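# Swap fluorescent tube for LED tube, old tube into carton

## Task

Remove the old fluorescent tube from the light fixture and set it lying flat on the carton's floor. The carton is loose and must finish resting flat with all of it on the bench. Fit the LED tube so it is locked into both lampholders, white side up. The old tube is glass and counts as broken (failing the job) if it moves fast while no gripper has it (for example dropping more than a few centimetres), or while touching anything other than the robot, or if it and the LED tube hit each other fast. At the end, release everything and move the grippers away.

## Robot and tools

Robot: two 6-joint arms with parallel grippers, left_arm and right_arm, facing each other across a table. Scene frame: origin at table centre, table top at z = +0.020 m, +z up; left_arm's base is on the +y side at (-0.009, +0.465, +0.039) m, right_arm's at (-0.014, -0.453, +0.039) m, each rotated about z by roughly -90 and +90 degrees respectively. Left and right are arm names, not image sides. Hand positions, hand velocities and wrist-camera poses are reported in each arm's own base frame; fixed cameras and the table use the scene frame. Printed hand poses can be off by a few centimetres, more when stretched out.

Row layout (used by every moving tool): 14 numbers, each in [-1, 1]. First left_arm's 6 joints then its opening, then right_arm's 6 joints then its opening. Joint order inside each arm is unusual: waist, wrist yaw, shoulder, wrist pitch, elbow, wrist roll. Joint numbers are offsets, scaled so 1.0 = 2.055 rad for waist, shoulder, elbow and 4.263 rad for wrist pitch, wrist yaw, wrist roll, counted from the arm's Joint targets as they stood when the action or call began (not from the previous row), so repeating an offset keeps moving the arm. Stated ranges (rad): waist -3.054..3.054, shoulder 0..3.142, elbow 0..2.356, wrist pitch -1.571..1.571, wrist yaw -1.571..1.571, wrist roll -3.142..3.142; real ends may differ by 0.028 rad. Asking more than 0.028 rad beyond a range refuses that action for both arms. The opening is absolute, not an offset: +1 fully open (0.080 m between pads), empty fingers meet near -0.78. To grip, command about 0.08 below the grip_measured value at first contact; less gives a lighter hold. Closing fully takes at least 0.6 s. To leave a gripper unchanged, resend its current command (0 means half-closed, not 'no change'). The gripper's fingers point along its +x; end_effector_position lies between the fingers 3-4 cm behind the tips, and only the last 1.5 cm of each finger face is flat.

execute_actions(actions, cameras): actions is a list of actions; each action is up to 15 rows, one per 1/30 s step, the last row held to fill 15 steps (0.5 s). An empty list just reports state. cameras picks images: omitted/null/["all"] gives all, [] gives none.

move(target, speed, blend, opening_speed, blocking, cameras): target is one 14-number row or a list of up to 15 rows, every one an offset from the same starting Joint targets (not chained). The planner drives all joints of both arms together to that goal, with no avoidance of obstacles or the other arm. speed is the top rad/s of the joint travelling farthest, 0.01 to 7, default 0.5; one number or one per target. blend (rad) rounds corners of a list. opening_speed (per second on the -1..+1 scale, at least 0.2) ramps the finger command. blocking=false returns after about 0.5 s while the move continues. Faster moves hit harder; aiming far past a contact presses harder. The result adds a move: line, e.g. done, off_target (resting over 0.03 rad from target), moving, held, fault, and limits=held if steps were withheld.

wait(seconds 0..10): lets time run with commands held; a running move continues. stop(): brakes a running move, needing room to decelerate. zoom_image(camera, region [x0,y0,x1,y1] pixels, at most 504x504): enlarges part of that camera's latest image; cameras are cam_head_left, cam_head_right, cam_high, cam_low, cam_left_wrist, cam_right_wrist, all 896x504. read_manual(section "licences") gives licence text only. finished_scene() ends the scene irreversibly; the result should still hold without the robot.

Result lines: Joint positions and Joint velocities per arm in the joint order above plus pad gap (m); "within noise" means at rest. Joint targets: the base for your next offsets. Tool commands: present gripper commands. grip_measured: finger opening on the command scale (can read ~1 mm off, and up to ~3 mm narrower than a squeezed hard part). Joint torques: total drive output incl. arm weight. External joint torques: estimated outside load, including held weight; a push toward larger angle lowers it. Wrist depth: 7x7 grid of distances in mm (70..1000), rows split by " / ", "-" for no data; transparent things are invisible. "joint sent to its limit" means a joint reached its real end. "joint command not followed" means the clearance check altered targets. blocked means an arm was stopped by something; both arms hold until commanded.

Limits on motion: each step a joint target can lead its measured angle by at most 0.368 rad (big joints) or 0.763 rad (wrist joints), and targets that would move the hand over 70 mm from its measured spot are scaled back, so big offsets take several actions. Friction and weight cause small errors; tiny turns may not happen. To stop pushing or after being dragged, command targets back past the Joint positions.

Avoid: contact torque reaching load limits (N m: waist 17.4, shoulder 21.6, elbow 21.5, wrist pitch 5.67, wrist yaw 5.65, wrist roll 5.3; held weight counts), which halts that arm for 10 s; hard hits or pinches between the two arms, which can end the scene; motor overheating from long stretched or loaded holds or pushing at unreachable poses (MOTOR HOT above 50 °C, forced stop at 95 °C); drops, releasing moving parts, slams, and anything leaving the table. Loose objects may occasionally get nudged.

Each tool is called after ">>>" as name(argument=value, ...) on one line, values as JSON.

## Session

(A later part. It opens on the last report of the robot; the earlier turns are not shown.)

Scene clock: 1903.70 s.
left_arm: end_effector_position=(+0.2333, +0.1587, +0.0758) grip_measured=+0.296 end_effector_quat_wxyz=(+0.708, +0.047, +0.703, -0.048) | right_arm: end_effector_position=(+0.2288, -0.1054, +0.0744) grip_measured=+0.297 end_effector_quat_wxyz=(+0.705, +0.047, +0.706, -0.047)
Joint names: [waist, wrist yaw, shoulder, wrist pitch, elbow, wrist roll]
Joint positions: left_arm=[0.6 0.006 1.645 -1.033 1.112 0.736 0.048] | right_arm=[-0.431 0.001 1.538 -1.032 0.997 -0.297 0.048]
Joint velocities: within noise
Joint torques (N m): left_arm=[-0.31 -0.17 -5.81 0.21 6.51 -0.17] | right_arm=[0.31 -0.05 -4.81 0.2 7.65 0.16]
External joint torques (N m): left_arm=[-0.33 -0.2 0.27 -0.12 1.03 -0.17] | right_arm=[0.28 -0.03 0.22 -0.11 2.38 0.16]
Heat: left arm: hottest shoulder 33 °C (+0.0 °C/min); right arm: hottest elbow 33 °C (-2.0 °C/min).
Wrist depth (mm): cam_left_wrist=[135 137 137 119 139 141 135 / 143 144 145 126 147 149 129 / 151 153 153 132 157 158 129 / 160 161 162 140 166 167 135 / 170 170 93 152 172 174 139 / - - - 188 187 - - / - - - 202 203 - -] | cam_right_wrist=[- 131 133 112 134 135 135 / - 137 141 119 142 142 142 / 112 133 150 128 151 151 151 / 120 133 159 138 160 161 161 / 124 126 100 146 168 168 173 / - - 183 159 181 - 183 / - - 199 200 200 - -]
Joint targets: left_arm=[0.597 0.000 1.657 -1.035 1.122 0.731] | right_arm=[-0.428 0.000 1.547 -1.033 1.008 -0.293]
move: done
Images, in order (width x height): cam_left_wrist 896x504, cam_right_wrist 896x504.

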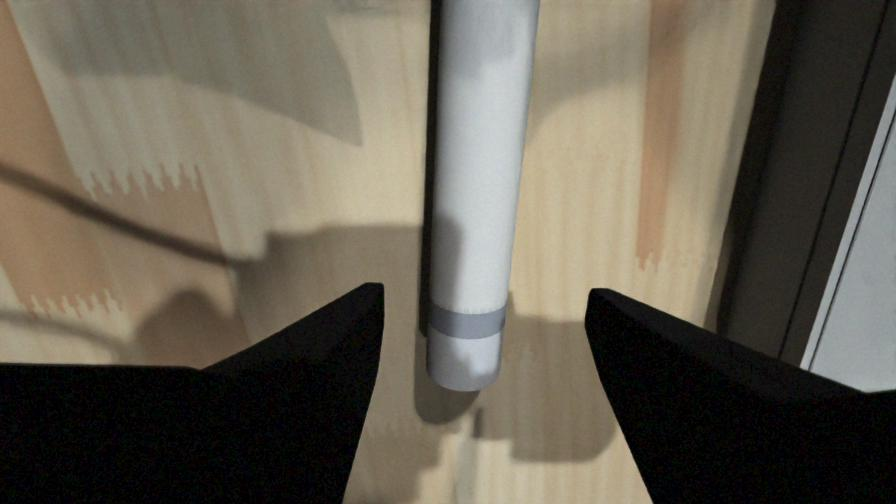

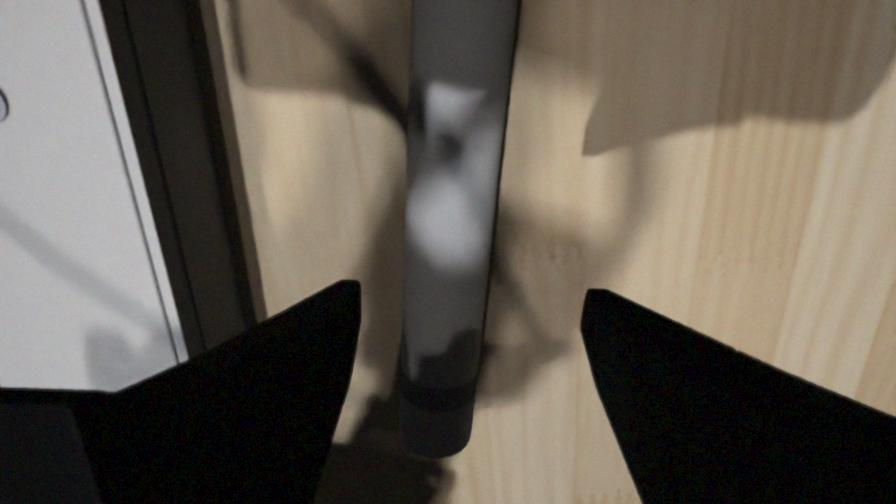

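>>> move(target=[[-0.0023,0,0.0145,0.0238,-0.0351,-0.0011,0.1,0.0050,0,0.0151,0.0251,-0.0363,0.0022,0.1],[-0.0023,0,0.0346,0.0470,-0.0632,-0.0011,0.1,0.0050,0,0.0346,0.0476,-0.0635,0.0022,0.1]], speed=0.25, blend=[0.02,0], cameras=["cam_left_wrist","cam_right_wrist"])

Scene clock: 2048.63 s.
left_arm: end_effector_position=(+0.2372, +0.1599, +0.0307) grip_measured=+0.104 end_effector_quat_wxyz=(+0.711, +0.050, +0.700, -0.046) | right_arm: end_effector_position=(+0.2338, -0.1048, +0.0314) grip_measured=+0.103 end_effector_quat_wxyz=(+0.710, +0.045, +0.701, -0.049)
Joint names: [waist, wrist yaw, shoulder, wrist pitch, elbow, wrist roll]
Joint positions: left_arm=[0.596 0.006 1.717 -0.838 1 0.731 0.04] | right_arm=[-0.421 0.001 1.61 -0.832 0.884 -0.288 0.04]
Joint velocities: within noise
Joint torques (N m): left_arm=[-0.43 -0.17 -6.07 0.48 4.21 -0.16] | right_arm=[0.46 -0.04 -5.01 0.44 5.2 0.1]
External joint torques (N m): left_arm=[-0.44 -0.21 0.23 0.14 -0.92 -0.16] | right_arm=[0.44 -0.02 0.24 0.12 0.26 0.1]
Heat: left arm: hottest shoulder 35 °C (+0.0 °C/min); right arm: hottest elbow 34 °C (+0.0 °C/min).
Wrist depth (mm): cam_left_wrist=[97 98 98 96 78 99 100 / - 102 103 101 83 105 105 / 107 108 109 91 109 111 112 / 114 114 115 92 115 118 118 / 121 121 119 96 101 124 125 / - - - 103 87 - - / - - - 139 140 - -] | cam_right_wrist=[- 94 95 74 94 96 96 / - 99 100 77 100 101 101 / - 105 106 82 107 107 109 / - 112 112 86 113 114 115 / - 116 91 92 118 120 123 / - - - 100 126 - 130 / - - - 107 140 - -]
Joint targets: left_arm=[0.592 0.000 1.728 -0.835 0.992 0.726] | right_arm=[-0.417 0.000 1.618 -0.830 0.878 -0.284]
move: done
Images, in order (width x height): cam_left_wrist 896x504, cam_right_wrist 896x504.

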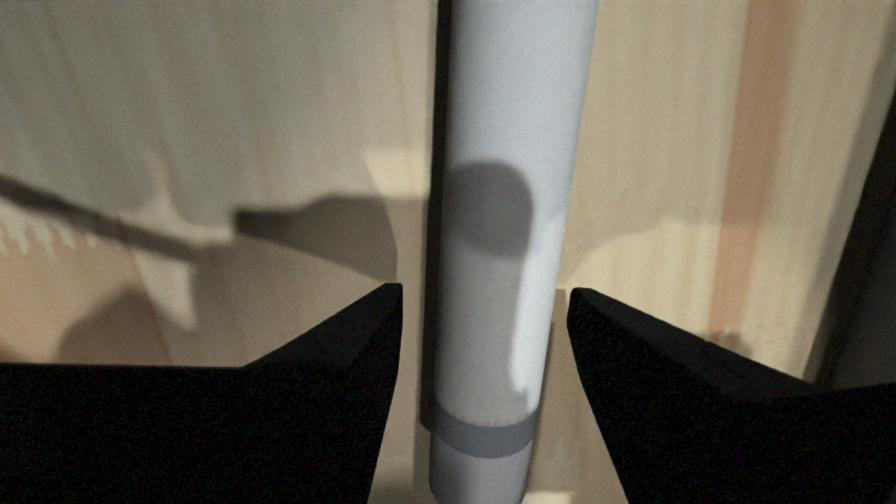

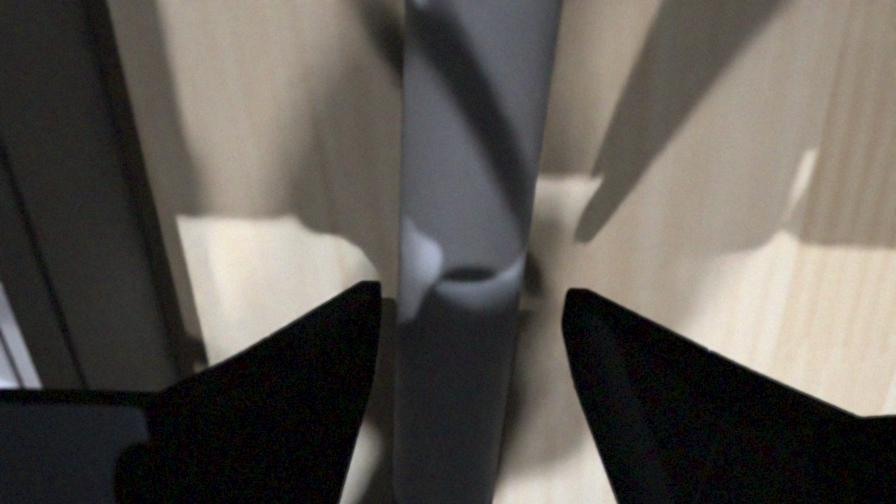

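>>> move(target=[-0.0029,0,-0.0003,0.0028,-0.0062,-0.0014,0.1,0.0067,0,0.0006,0.0028,-0.0052,0.0032,0.1], speed=0.1, cameras=["cam_left_wrist","cam_right_wrist"])

Scene clock: 2073.73 s.
left_arm: end_effector_position=(+0.2368, +0.1575, +0.0279) grip_measured=+0.104 end_effector_quat_wxyz=(+0.711, +0.049, +0.700, -0.046) | right_arm: end_effector_position=(+0.2343, -0.1012, +0.0288) grip_measured=+0.103 end_effector_quat_wxyz=(+0.710, +0.045, +0.701, -0.049)
Joint names: [waist, wrist yaw, shoulder, wrist pitch, elbow, wrist roll]
Joint positions: left_arm=[0.59 0.006 1.717 -0.826 0.987 0.725 0.04] | right_arm=[-0.407 0.001 1.611 -0.82 0.873 -0.274 0.04]
Joint velocities: within noise
Joint torques (N m): left_arm=[-0.33 -0.17 -6.12 0.49 4.16 -0.15] | right_arm=[0.27 -0.02 -5.07 0.44 5.19 0.13]
External joint torques (N m): left_arm=[-0.38 -0.2 0.07 0.16 -0.87 -0.16] | right_arm=[0.29 -0.01 0.16 0.08 0.23 0.13]
Heat: left arm: hottest shoulder 34 °C (-1.0 °C/min); right arm: hottest elbow 34 °C (+0.0 °C/min).
Wrist depth (mm): cam_left_wrist=[- 94 95 93 79 97 97 / - 100 100 83 99 102 103 / 104 105 107 84 106 108 110 / 111 111 112 87 113 114 115 / 118 119 116 93 103 121 121 / - - - 100 94 - - / - - - 109 139 - -] | cam_right_wrist=[- 92 92 78 92 93 94 / 90 97 98 76 96 99 99 / - 103 103 80 103 105 106 / - 109 110 84 110 111 112 / - 115 91 90 93 116 120 / - - - 99 96 - 127 / - - 136 105 137 - -]
Joint targets: left_arm=[0.586 0.000 1.727 -0.823 0.980 0.721] | right_arm=[-0.404 0.000 1.619 -0.818 0.867 -0.270]
move: done
Images, in order (width x height): cam_left_wrist 896x504, cam_right_wrist 896x504.

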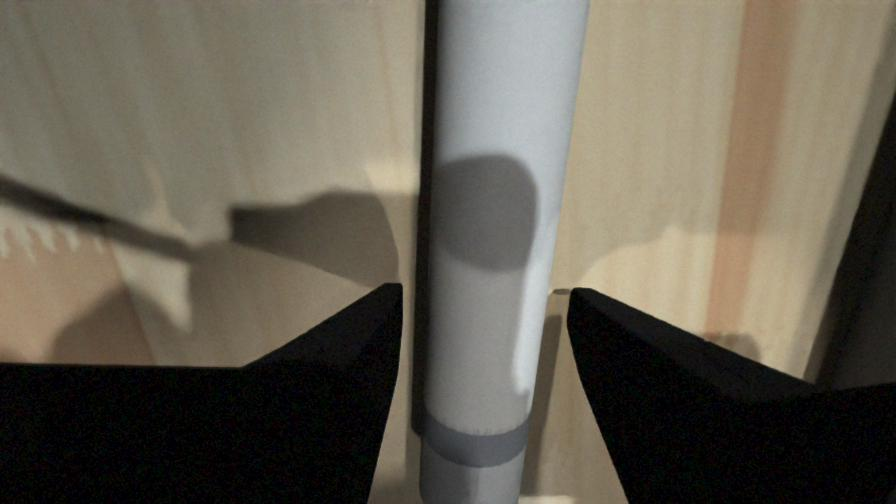

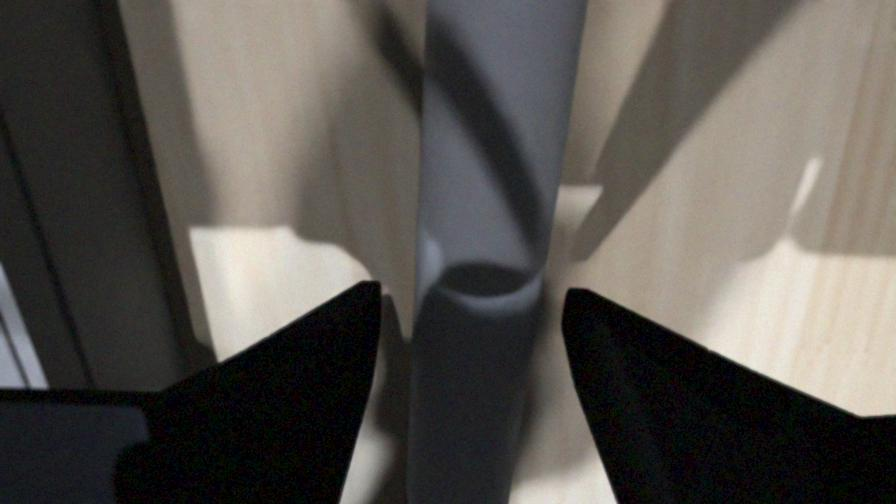

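>>> move(target=[0,0,0,0,0,0,-0.34,0,0,0,0,0,0,-0.38], opening_speed=0.6, cameras=["cam_left_wrist","cam_right_wrist"])

Scene clock: 2078.77 s.
left_arm: end_effector_position=(+0.2367, +0.1575, +0.0278) grip_measured=-0.271 end_effector_quat_wxyz=(+0.711, +0.049, +0.700, -0.046) | right_arm: end_effector_position=(+0.2341, -0.1010, +0.0287) grip_measured=-0.320 end_effector_quat_wxyz=(+0.710, +0.045, +0.701, -0.049)
Joint names: [waist, wrist yaw, shoulder, wrist pitch, elbow, wrist roll]
Joint positions: left_arm=[0.59 0.006 1.717 -0.826 0.987 0.725 0.023] | right_arm=[-0.407 0.001 1.611 -0.82 0.873 -0.274 0.021]
Joint velocities: within noise
Joint torques (N m): left_arm=[-0.4 -0.16 -6.11 0.5 4.18 -0.15] | right_arm=[0.17 -0.04 -4.86 0.48 5.22 0.11]
External joint torques (N m): left_arm=[-0.39 -0.2 0.08 0.16 -0.87 -0.15] | right_arm=[0.14 -0.02 0.39 0.11 0.2 0.11]
Heat: left arm: hottest shoulder 34 °C (-1.0 °C/min); right arm: hottest elbow 33 °C (-1.0 °C/min).
Wrist depth (mm): cam_left_wrist=[- 95 95 94 78 97 98 / - 100 100 83 85 102 103 / 105 105 106 86 106 108 110 / 111 112 113 88 113 115 115 / 118 119 118 92 100 122 122 / - - - 99 - - - / - - - 106 77 - -] | cam_right_wrist=[- 92 93 78 91 93 94 / 90 97 98 76 96 99 99 / - 103 103 80 103 105 106 / - 110 110 84 110 111 112 / - 115 114 89 92 119 120 / - - - 94 83 - 127 / - - - 104 - - -]
Joint targets: left_arm=[0.586 0.000 1.727 -0.823 0.979 0.720] | right_arm=[-0.403 0.000 1.619 -0.818 0.867 -0.270]
move: done
Images, in order (width x height): cam_left_wrist 896x504, cam_right_wrist 896x504.

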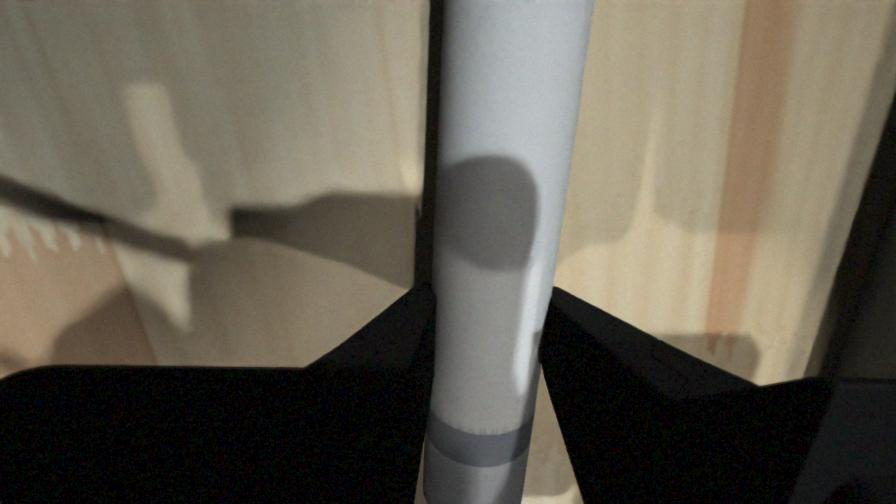

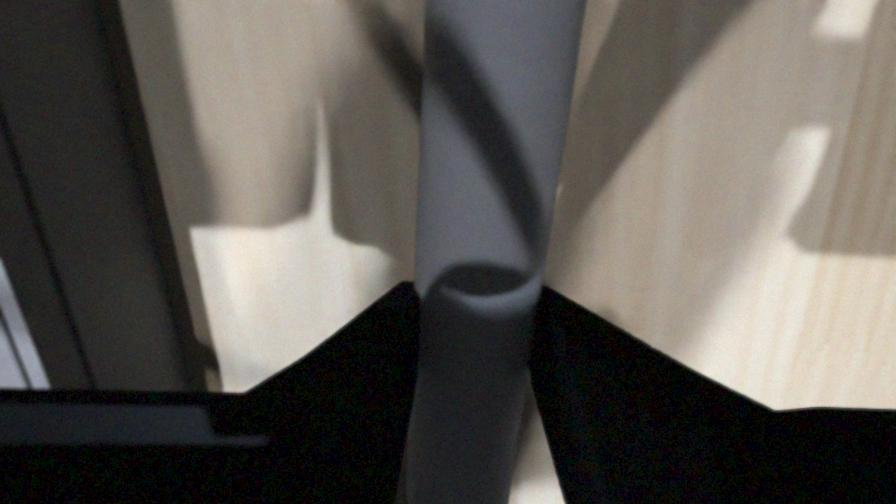

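>>> move(target=[[0,0,-0.0262,-0.0306,0.0374,0,-0.34,0,0,-0.0267,-0.0314,0.0380,0,-0.38],[0,0,-0.0452,-0.0620,0.0835,0,-0.34,0,0,-0.0463,-0.0639,0.0858,0,-0.38],[0,0,-0.0558,-0.0920,0.1350,0,-0.34,0,0,-0.0569,-0.0944,0.1386,0,-0.38]], speed=0.2, blend=0.02)

Scene clock: 2127.50 s.
left_arm: end_effector_position=(+0.2352, +0.1546, +0.1148) grip_measured=-0.271 end_effector_quat_wxyz=(+0.703, +0.045, +0.708, -0.053) | right_arm: end_effector_position=(+0.2319, -0.0992, +0.1159) grip_measured=-0.320 end_effector_quat_wxyz=(+0.701, +0.048, +0.710, -0.044)
Joint names: [waist, wrist yaw, shoulder, wrist pitch, elbow, wrist roll]
Joint positions: left_arm=[0.584 0.006 1.625 -1.208 1.249 0.723 0.023] | right_arm=[-0.404 0 1.515 -1.213 1.143 -0.274 0.021]
Joint velocities: within noise
Joint torques (N m): left_arm=[0.2 -0.16 -9.02 -0.15 6.44 -0.1] | right_arm=[0.1 0.01 -7.25 -0.15 7.58 0.11]
External joint torques (N m): left_arm=[0.18 -0.19 -2.95 -0.45 0.84 -0.1] | right_arm=[0.09 0.02 -2.2 -0.45 2.12 0.11]
Heat: left arm: hottest shoulder 34 °C (+0.0 °C/min); right arm: hottest elbow 32 °C (-2.0 °C/min).
Wrist depth (mm): cam_left_wrist=[168 170 171 77 171 174 144 / 177 178 181 78 181 182 153 / 188 190 192 83 195 183 162 / 200 202 203 87 207 184 173 / 212 215 213 92 100 185 185 / - - - 99 - - - / - - - 107 77 - -] | cam_right_wrist=[136 138 170 - 169 171 171 / 144 146 180 74 177 181 182 / 153 154 190 79 190 193 193 / 199 166 203 83 203 206 207 / 216 176 190 89 92 220 222 / 229 - - 97 83 - 235 / - - - 106 - - -]
Joint targets: left_arm=[0.586 0.000 1.613 -1.215 1.257 0.720] | right_arm=[-0.403 0.000 1.502 -1.220 1.152 -0.270]
move: done

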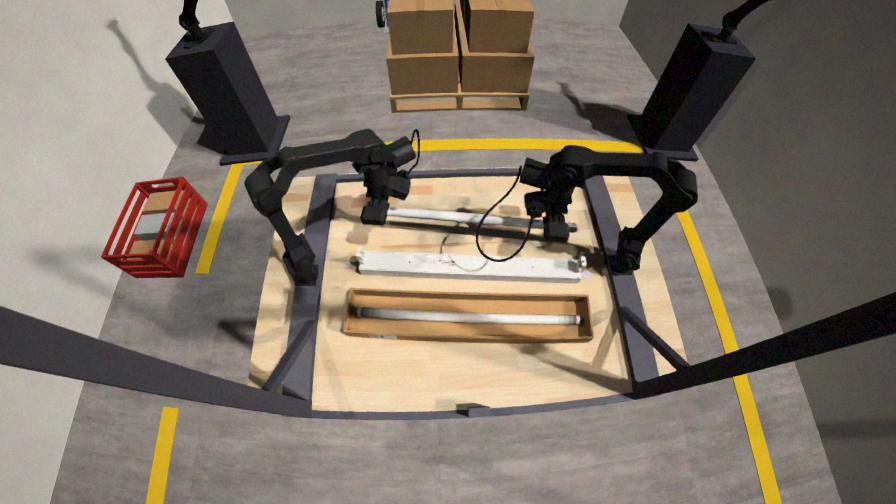

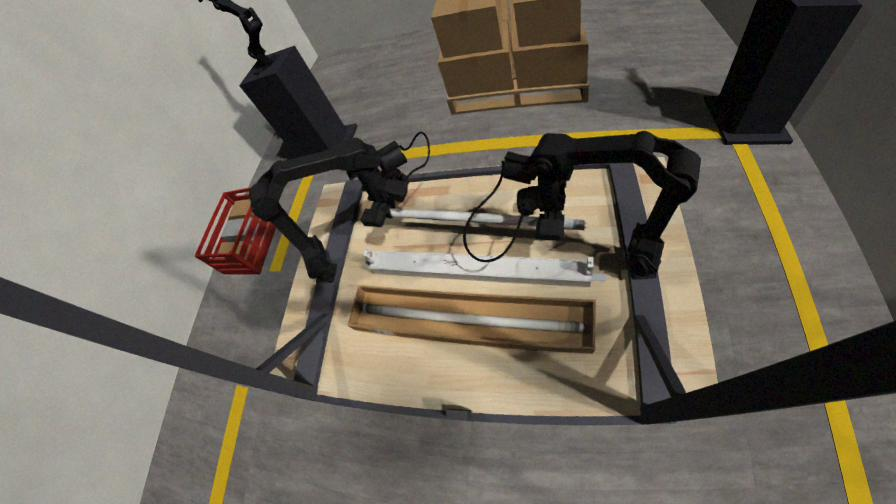

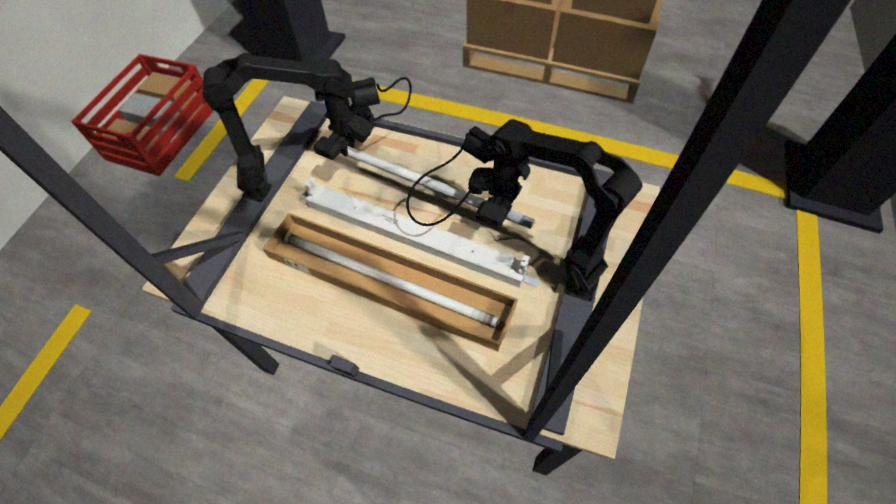

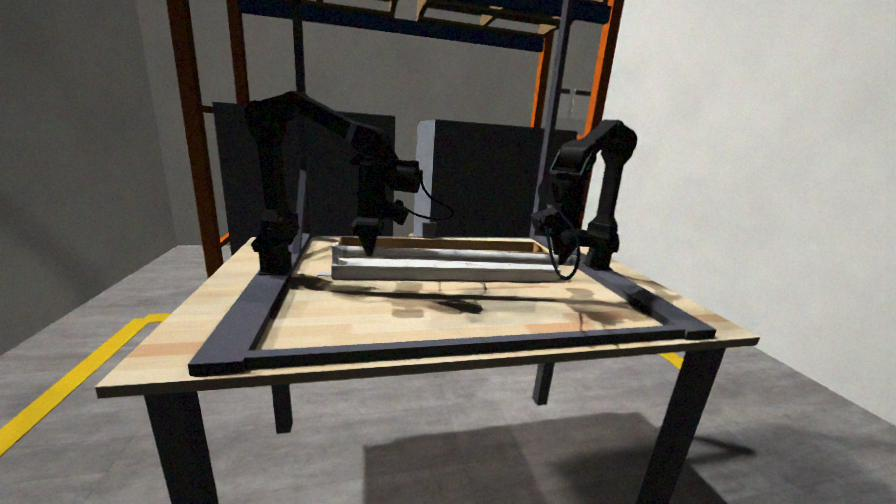

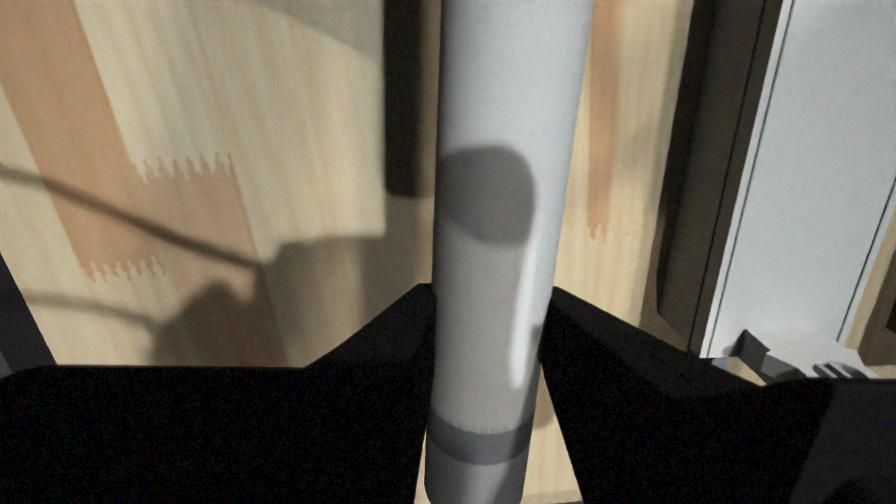

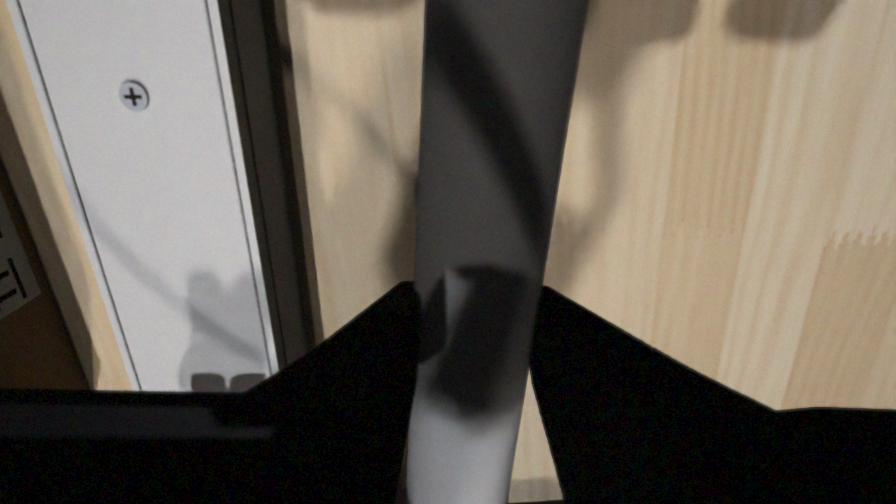

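>>> move(target=[[-0.0648,0,-0.0399,0,-0.0398,-0.0354,-0.34,0.0617,0,-0.0184,-0.0010,-0.0167,0.0258,-0.38],[-0.1419,0,-0.0704,-0.0011,-0.0680,-0.0768,-0.34,0.1283,0,-0.0293,-0.0016,-0.0263,0.0537,-0.38],[-0.2252,0,-0.0879,-0.0022,-0.0833,-0.1211,-0.34,0.1955,0,-0.0314,-0.0018,-0.0282,0.0819,-0.38]], speed=0.25, blend=0.03)

>>> zoom_image(camera="cam_left_wrist", region=[380, 354, 560, 504])

>>> zoom_image(camera="cam_right_wrist", region=[380, 354, 560, 504])

>>> zoom_image(camera="cam_head_left", region=[330, 220, 480, 300])

>>> zoom_image(camera="cam_head_right", region=[480, 220, 630, 300])

Scene clock: 2160.83 s.
left_arm: end_effector_position=(+0.2325, +0.0297, +0.1182) grip_measured=-0.271 end_effector_quat_wxyz=(+0.702, +0.027, +0.711, -0.030) | right_arm: end_effector_position=(+0.2348, -0.0011, +0.1182) grip_measured=-0.320 end_effector_quat_wxyz=(+0.700, +0.028, +0.714, -0.028)
Joint names: [waist, wrist yaw, shoulder, wrist pitch, elbow, wrist roll]
Joint positions: left_arm=[0.128 0.002 1.445 -1.229 1.09 0.208 0.023] | right_arm=[-0.005 0 1.452 -1.234 1.095 0.074 0.021]
Joint velocities: within noise
Joint torques (N m): left_arm=[-0.41 -0.04 -7.42 0.6 5.17 -0.14] | right_arm=[0.28 0.02 -6.99 0.63 6.57 0.18]
External joint torques (N m): left_arm=[-0.41 -0.05 -2.73 0.29 -0.43 -0.14] | right_arm=[0.26 0.02 -2.44 0.34 1.12 0.18]
Heat: left arm: hottest shoulder 36 °C (+2.0 °C/min); right arm: hottest shoulder 33 °C (+3.0 °C/min).
Wrist depth (mm): cam_left_wrist=[173 174 175 78 78 174 160 / 183 184 185 80 85 176 167 / 194 195 197 84 199 175 181 / 207 208 209 87 210 201 190 / 221 223 220 92 100 216 222 / - - - 99 - - - / - - - 109 77 - -] | cam_right_wrist=[163 155 171 - 173 173 174 / 171 169 183 74 180 185 186 / 171 171 193 78 193 197 198 / 178 191 208 83 207 211 212 / 189 207 216 88 92 225 228 / 219 - - 95 83 - 243 / - - - 106 - - -]
Joint targets: left_arm=[0.123 0.000 1.432 -1.225 1.086 0.204] | right_arm=[-0.002 0.000 1.438 -1.228 1.094 0.079]
move: done

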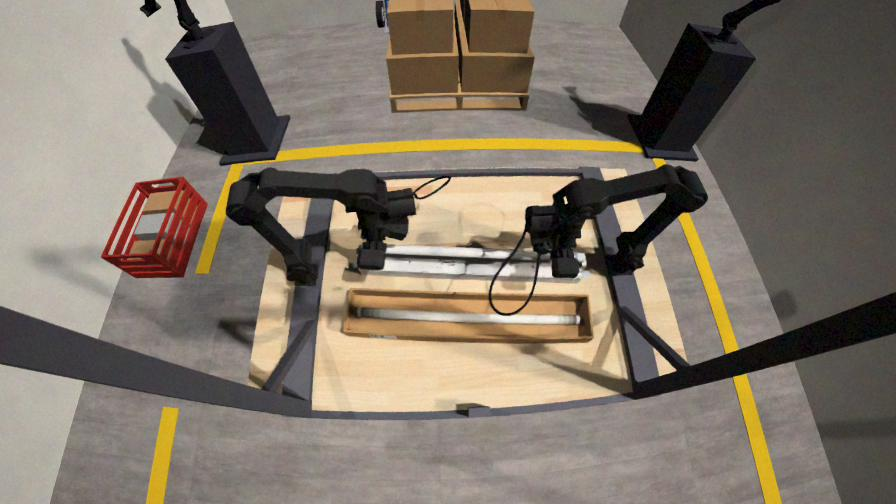

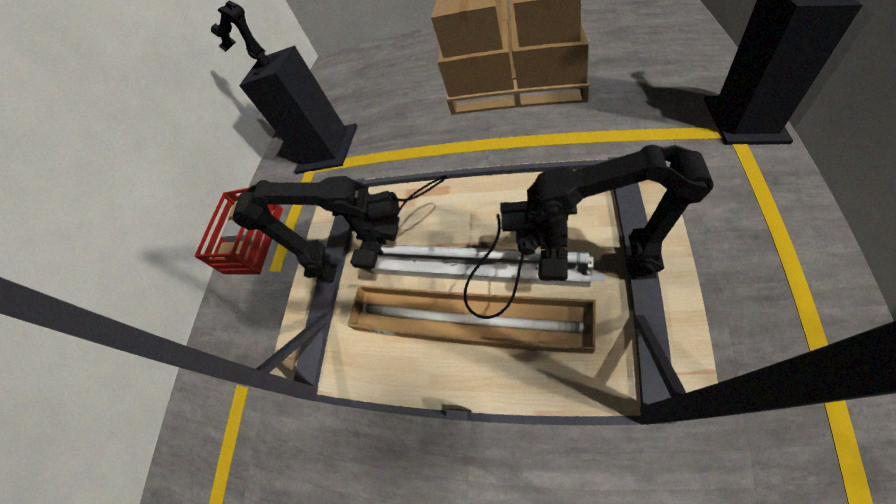

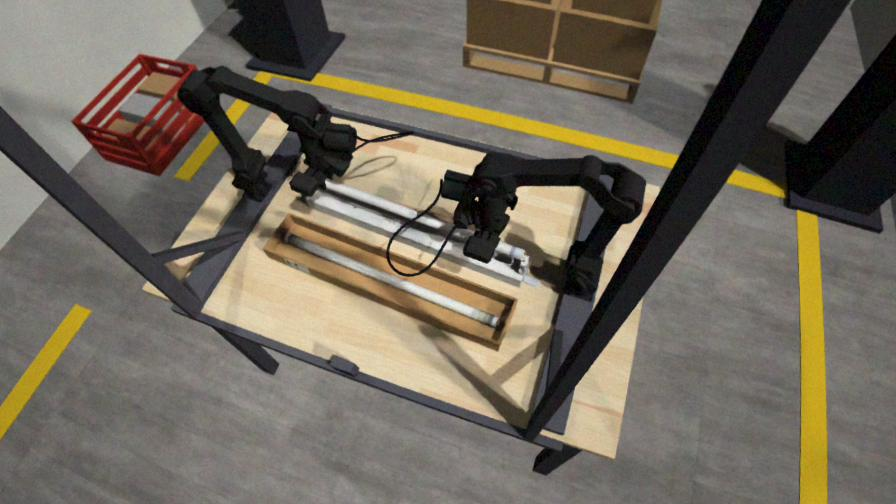

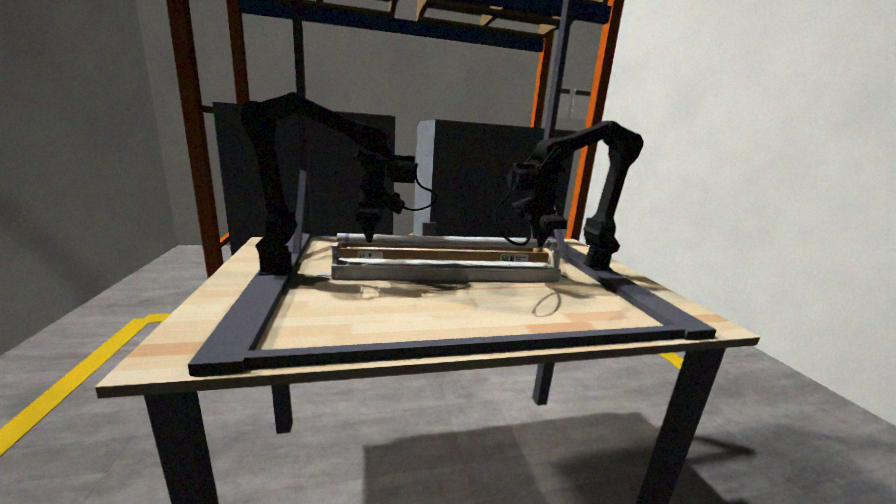

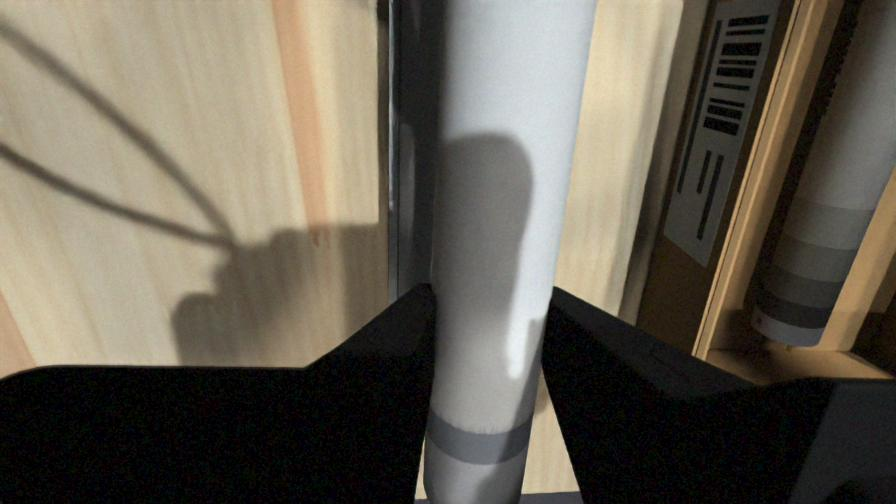

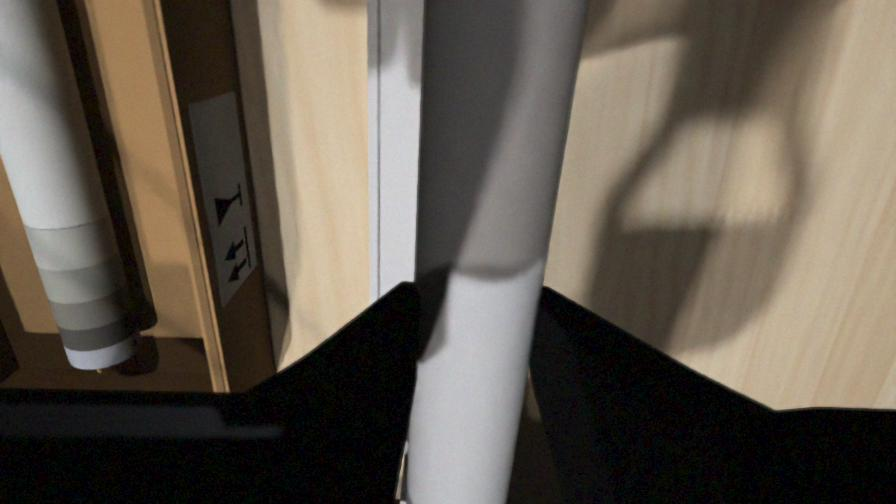

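Scaled by 2.800 from the camera's 896x504 image, which has a finer 1280x720 frame.

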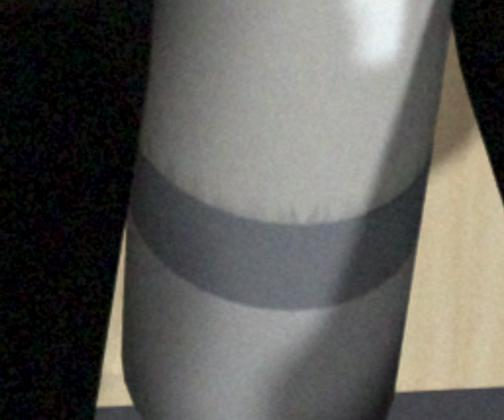

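Scaled by 2.800 from the camera's 896x504 image, which has a finer 1280x720 frame.

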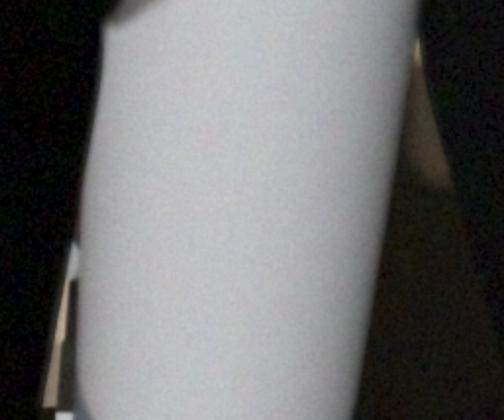

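Scaled by 3.360 from the camera's 896x504 image, which has a finer 1280x720 frame.

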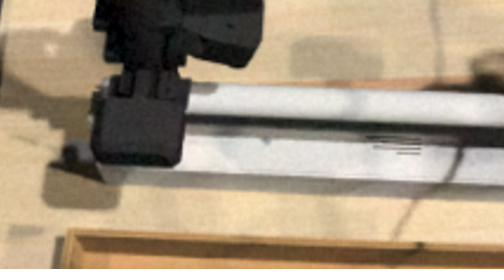

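Scaled by 3.360 from the camera's 896x504 image, which has a finer 1280x720 frame.

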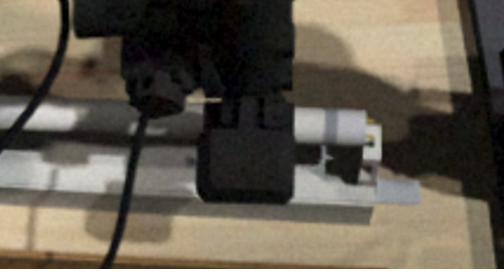

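>>> move(target=[[0,0,0.0024,0.0095,-0.0174,0,-0.34,0,0,0.0023,0.0095,-0.0174,0,-0.38],[0,0,0.0057,0.0192,-0.0341,0,-0.34,0,0,0.0055,0.0191,-0.0342,0,-0.38]], speed=0.1, blend=0.01, cameras=["cam_left_wrist","cam_right_wrist","cam_head_right","cam_head_left"])

>>> zoom_image(camera="cam_head_right", region=[540, 230, 620, 290])

>>> zoom_image(camera="cam_head_left", region=[340, 230, 420, 290])

Scene clock: 2191.17 s.
left_arm: end_effector_position=(+0.2319, +0.0295, +0.1009) grip_measured=-0.271 end_effector_quat_wxyz=(+0.705, +0.028, +0.708, -0.029) | right_arm: end_effector_position=(+0.2353, -0.0011, +0.1016) grip_measured=-0.320 end_effector_quat_wxyz=(+0.705, +0.027, +0.709, -0.028)
Joint names: [waist, wrist yaw, shoulder, wrist pitch, elbow, wrist roll]
Joint positions: left_arm=[0.128 0.002 1.445 -1.15 1.02 0.208 0.023] | right_arm=[-0.004 0.001 1.451 -1.154 1.029 0.074 0.021]
Joint velocities: within noise
Joint torques (N m): left_arm=[-0.47 -0.04 -5.77 0.77 5.08 -0.14] | right_arm=[0.21 0.01 -5.54 0.76 5.93 0.16]
External joint torques (N m): left_arm=[-0.49 -0.04 -1.13 0.43 -0.53 -0.14] | right_arm=[0.22 0.01 -0.94 0.42 0.4 0.16]
Heat: left arm: hottest shoulder 37 °C (+3.0 °C/min); right arm: hottest shoulder 34 °C (+3.0 °C/min).
Wrist depth (mm): cam_left_wrist=[159 159 160 78 76 161 139 / 167 168 169 81 139 166 153 / 177 179 180 84 181 175 160 / 189 190 191 88 189 174 169 / 201 203 201 92 100 185 182 / - - - 99 - - - / - - - 107 77 - -] | cam_right_wrist=[149 154 156 - 157 160 160 / 162 146 167 74 165 169 170 / 170 148 176 79 175 180 180 / 178 162 188 83 188 192 193 / 175 177 197 89 92 206 208 / - - - 95 83 - 219 / - - - 105 - - -]
Joint targets: left_arm=[0.123 0.000 1.444 -1.142 1.016 0.204] | right_arm=[-0.002 0.000 1.449 -1.147 1.024 0.079]
move: done
Images, in order (width x height): cam_head_left 896x504, cam_head_right 896x504, cam_left_wrist 896x504, cam_right_wrist 896x504.

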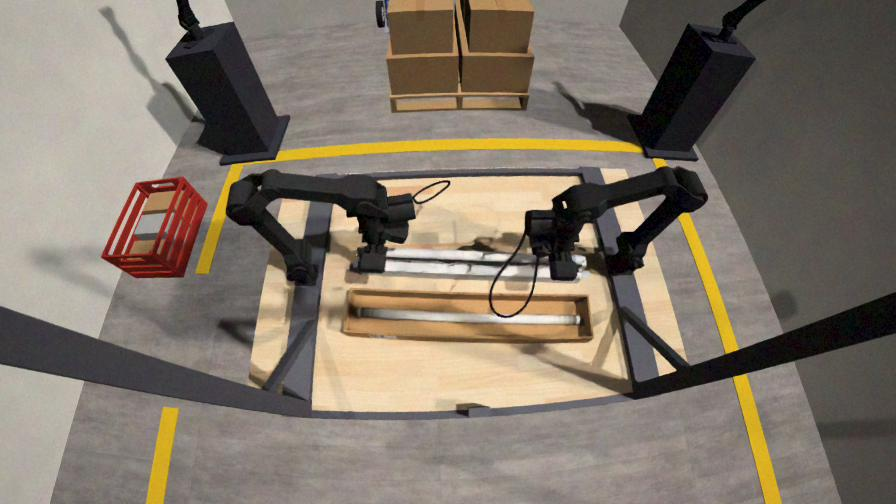

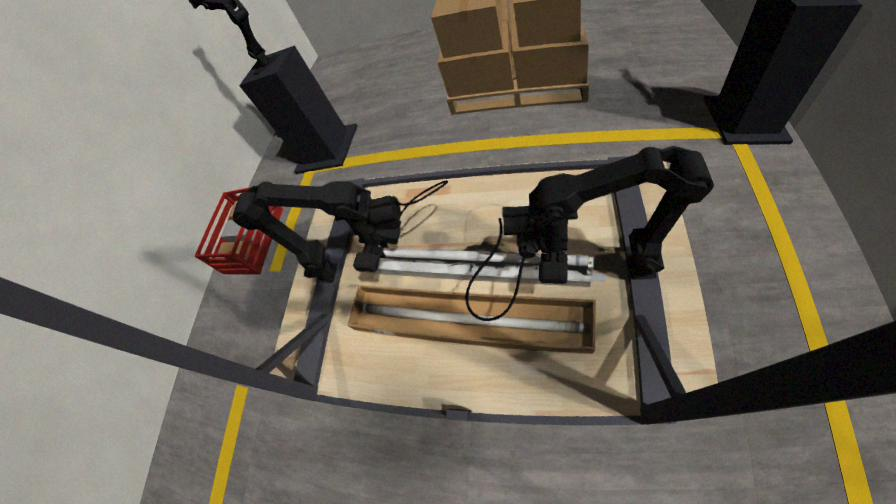

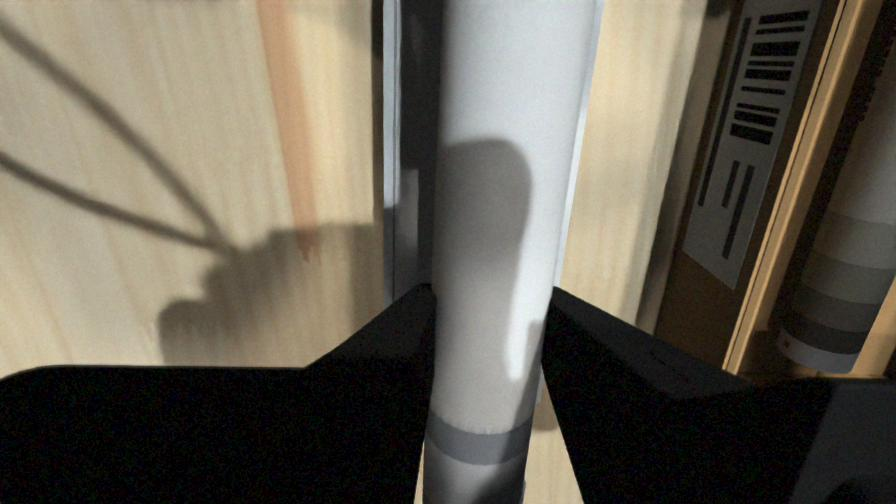

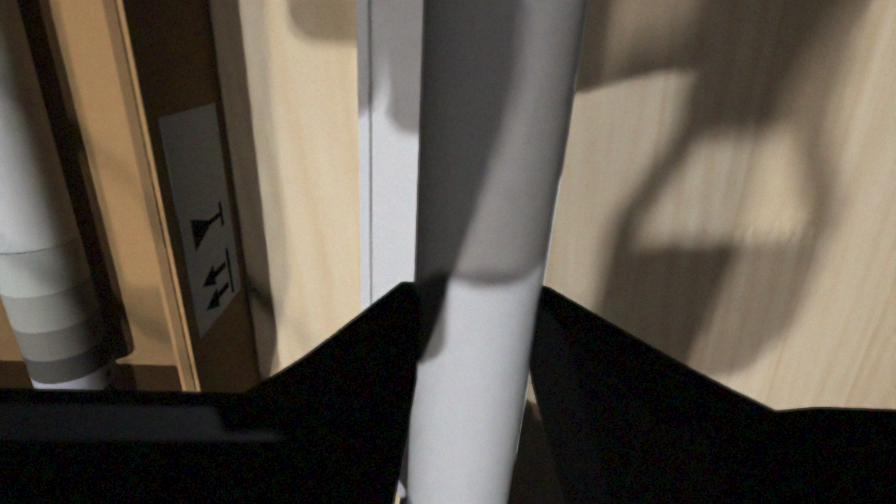

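Scaled by 6.300 from the camera's 896x504 image, which has a finer 1280x720 frame.

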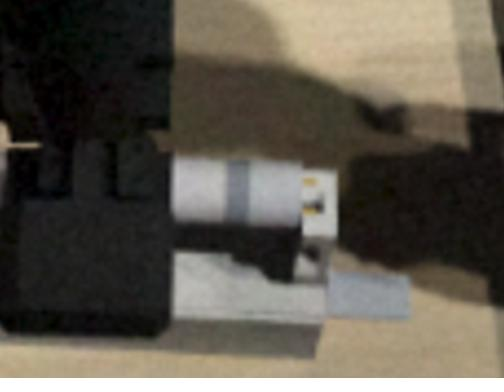

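Scaled by 6.300 from the camera's 896x504 image, which has a finer 1280x720 frame.

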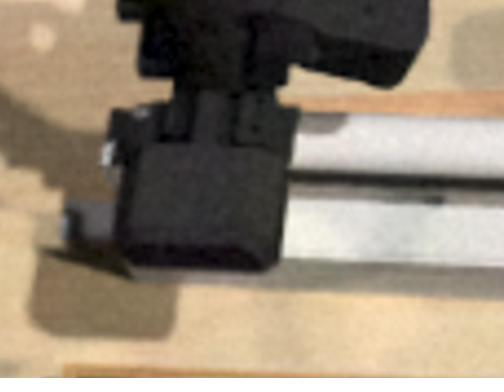

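>>> move(target=[0,0,0.0008,0.0024,-0.0042,0,-0.34,0,0,0.0008,0.0024,-0.0042,0,-0.38], speed=0.05, cameras=["cam_head_right","cam_low"])

>>> zoom_image(camera="cam_head_right", region=[560, 240, 610, 280])

>>> zoom_image(camera="cam_low", region=[320, 225, 400, 285])

>>> zoom_image(camera="cam_low", region=[500, 225, 580, 285])

Scene clock: 2206.37 s.
left_arm: end_effector_position=(+0.2318, +0.0295, +0.1002) grip_measured=-0.271 end_effector_quat_wxyz=(+0.705, +0.028, +0.708, -0.029) | right_arm: end_effector_position=(+0.2352, -0.0011, +0.1010) grip_measured=-0.320 end_effector_quat_wxyz=(+0.705, +0.027, +0.708, -0.028)
Joint names: [waist, wrist yaw, shoulder, wrist pitch, elbow, wrist roll]
Joint positions: left_arm=[0.128 0.002 1.445 -1.148 1.017 0.208 0.023] | right_arm=[-0.004 0.001 1.45 -1.15 1.025 0.074 0.021]
Joint velocities: within noise
Joint torques (N m): left_arm=[-0.46 -0.04 -5.54 1.26 4.44 -0.14] | right_arm=[0.27 -0.02 -5.13 1.26 5.38 0.18]
External joint torques (N m): left_arm=[-0.48 -0.05 -0.86 0.96 -1.12 -0.14] | right_arm=[0.25 -0.02 -0.66 0.93 -0.04 0.18]
Heat: left arm: hottest shoulder 36 °C (+1.0 °C/min); right arm: hottest shoulder 33 °C (+1.0 °C/min).
Wrist depth (mm): cam_left_wrist=[158 159 160 78 76 161 139 / 167 168 170 81 139 166 152 / 178 178 180 84 180 175 160 / 189 189 190 87 189 174 169 / 200 203 201 92 100 185 180 / - - - 99 - - - / - - - 106 77 - -] | cam_right_wrist=[149 153 157 - 158 159 160 / 161 146 167 74 164 169 170 / 170 159 177 79 175 179 181 / 179 161 188 83 188 192 193 / 175 176 197 88 93 205 207 / - - - 94 83 - 220 / - - - 105 - - -]
Joint targets: left_arm=[0.123 0.000 1.445 -1.132 1.007 0.204] | right_arm=[-0.002 0.000 1.451 -1.136 1.015 0.079]
move: done
Images, in order (width x height): cam_head_right 896x504, cam_low 896x504.

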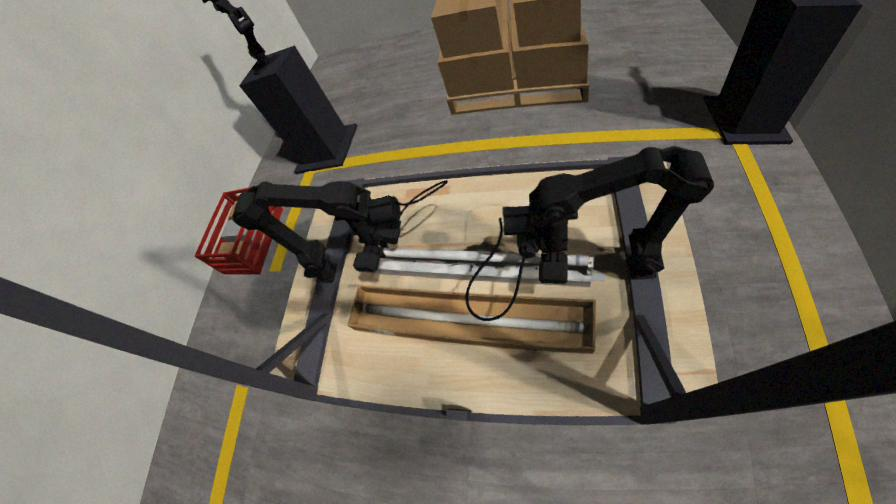

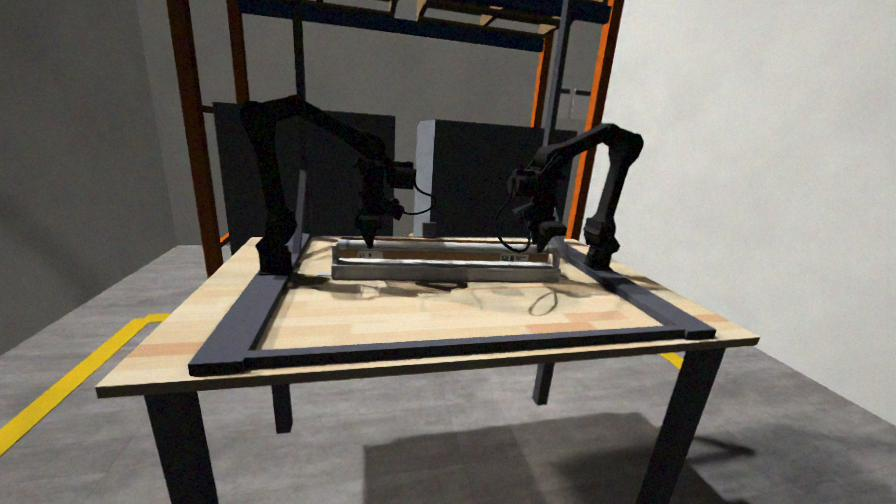

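Scaled by 10.080 from the camera's 896x504 image, which has a finer 1280x720 frame.

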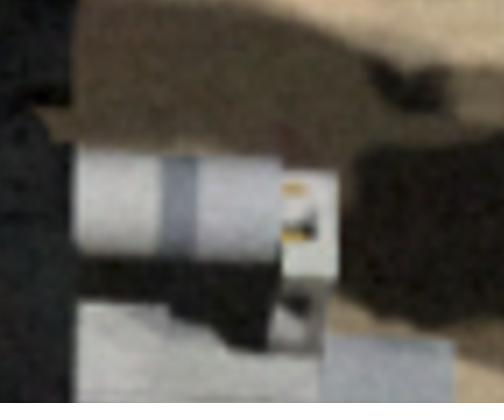

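Scaled by 6.300 from the camera's 896x504 image, which has a finer 1280x720 frame.

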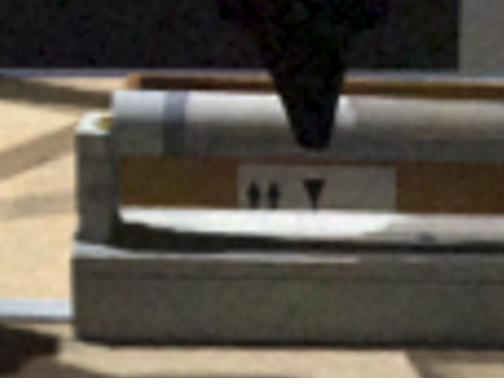

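Scaled by 6.300 from the camera's 896x504 image, which has a finer 1280x720 frame.

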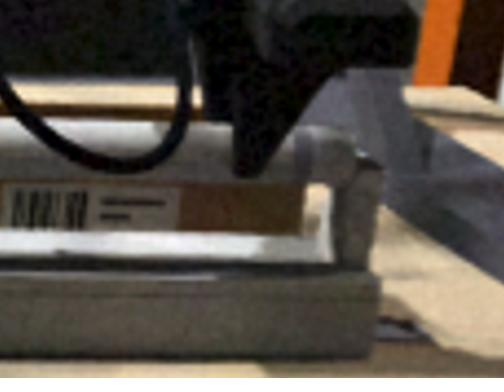

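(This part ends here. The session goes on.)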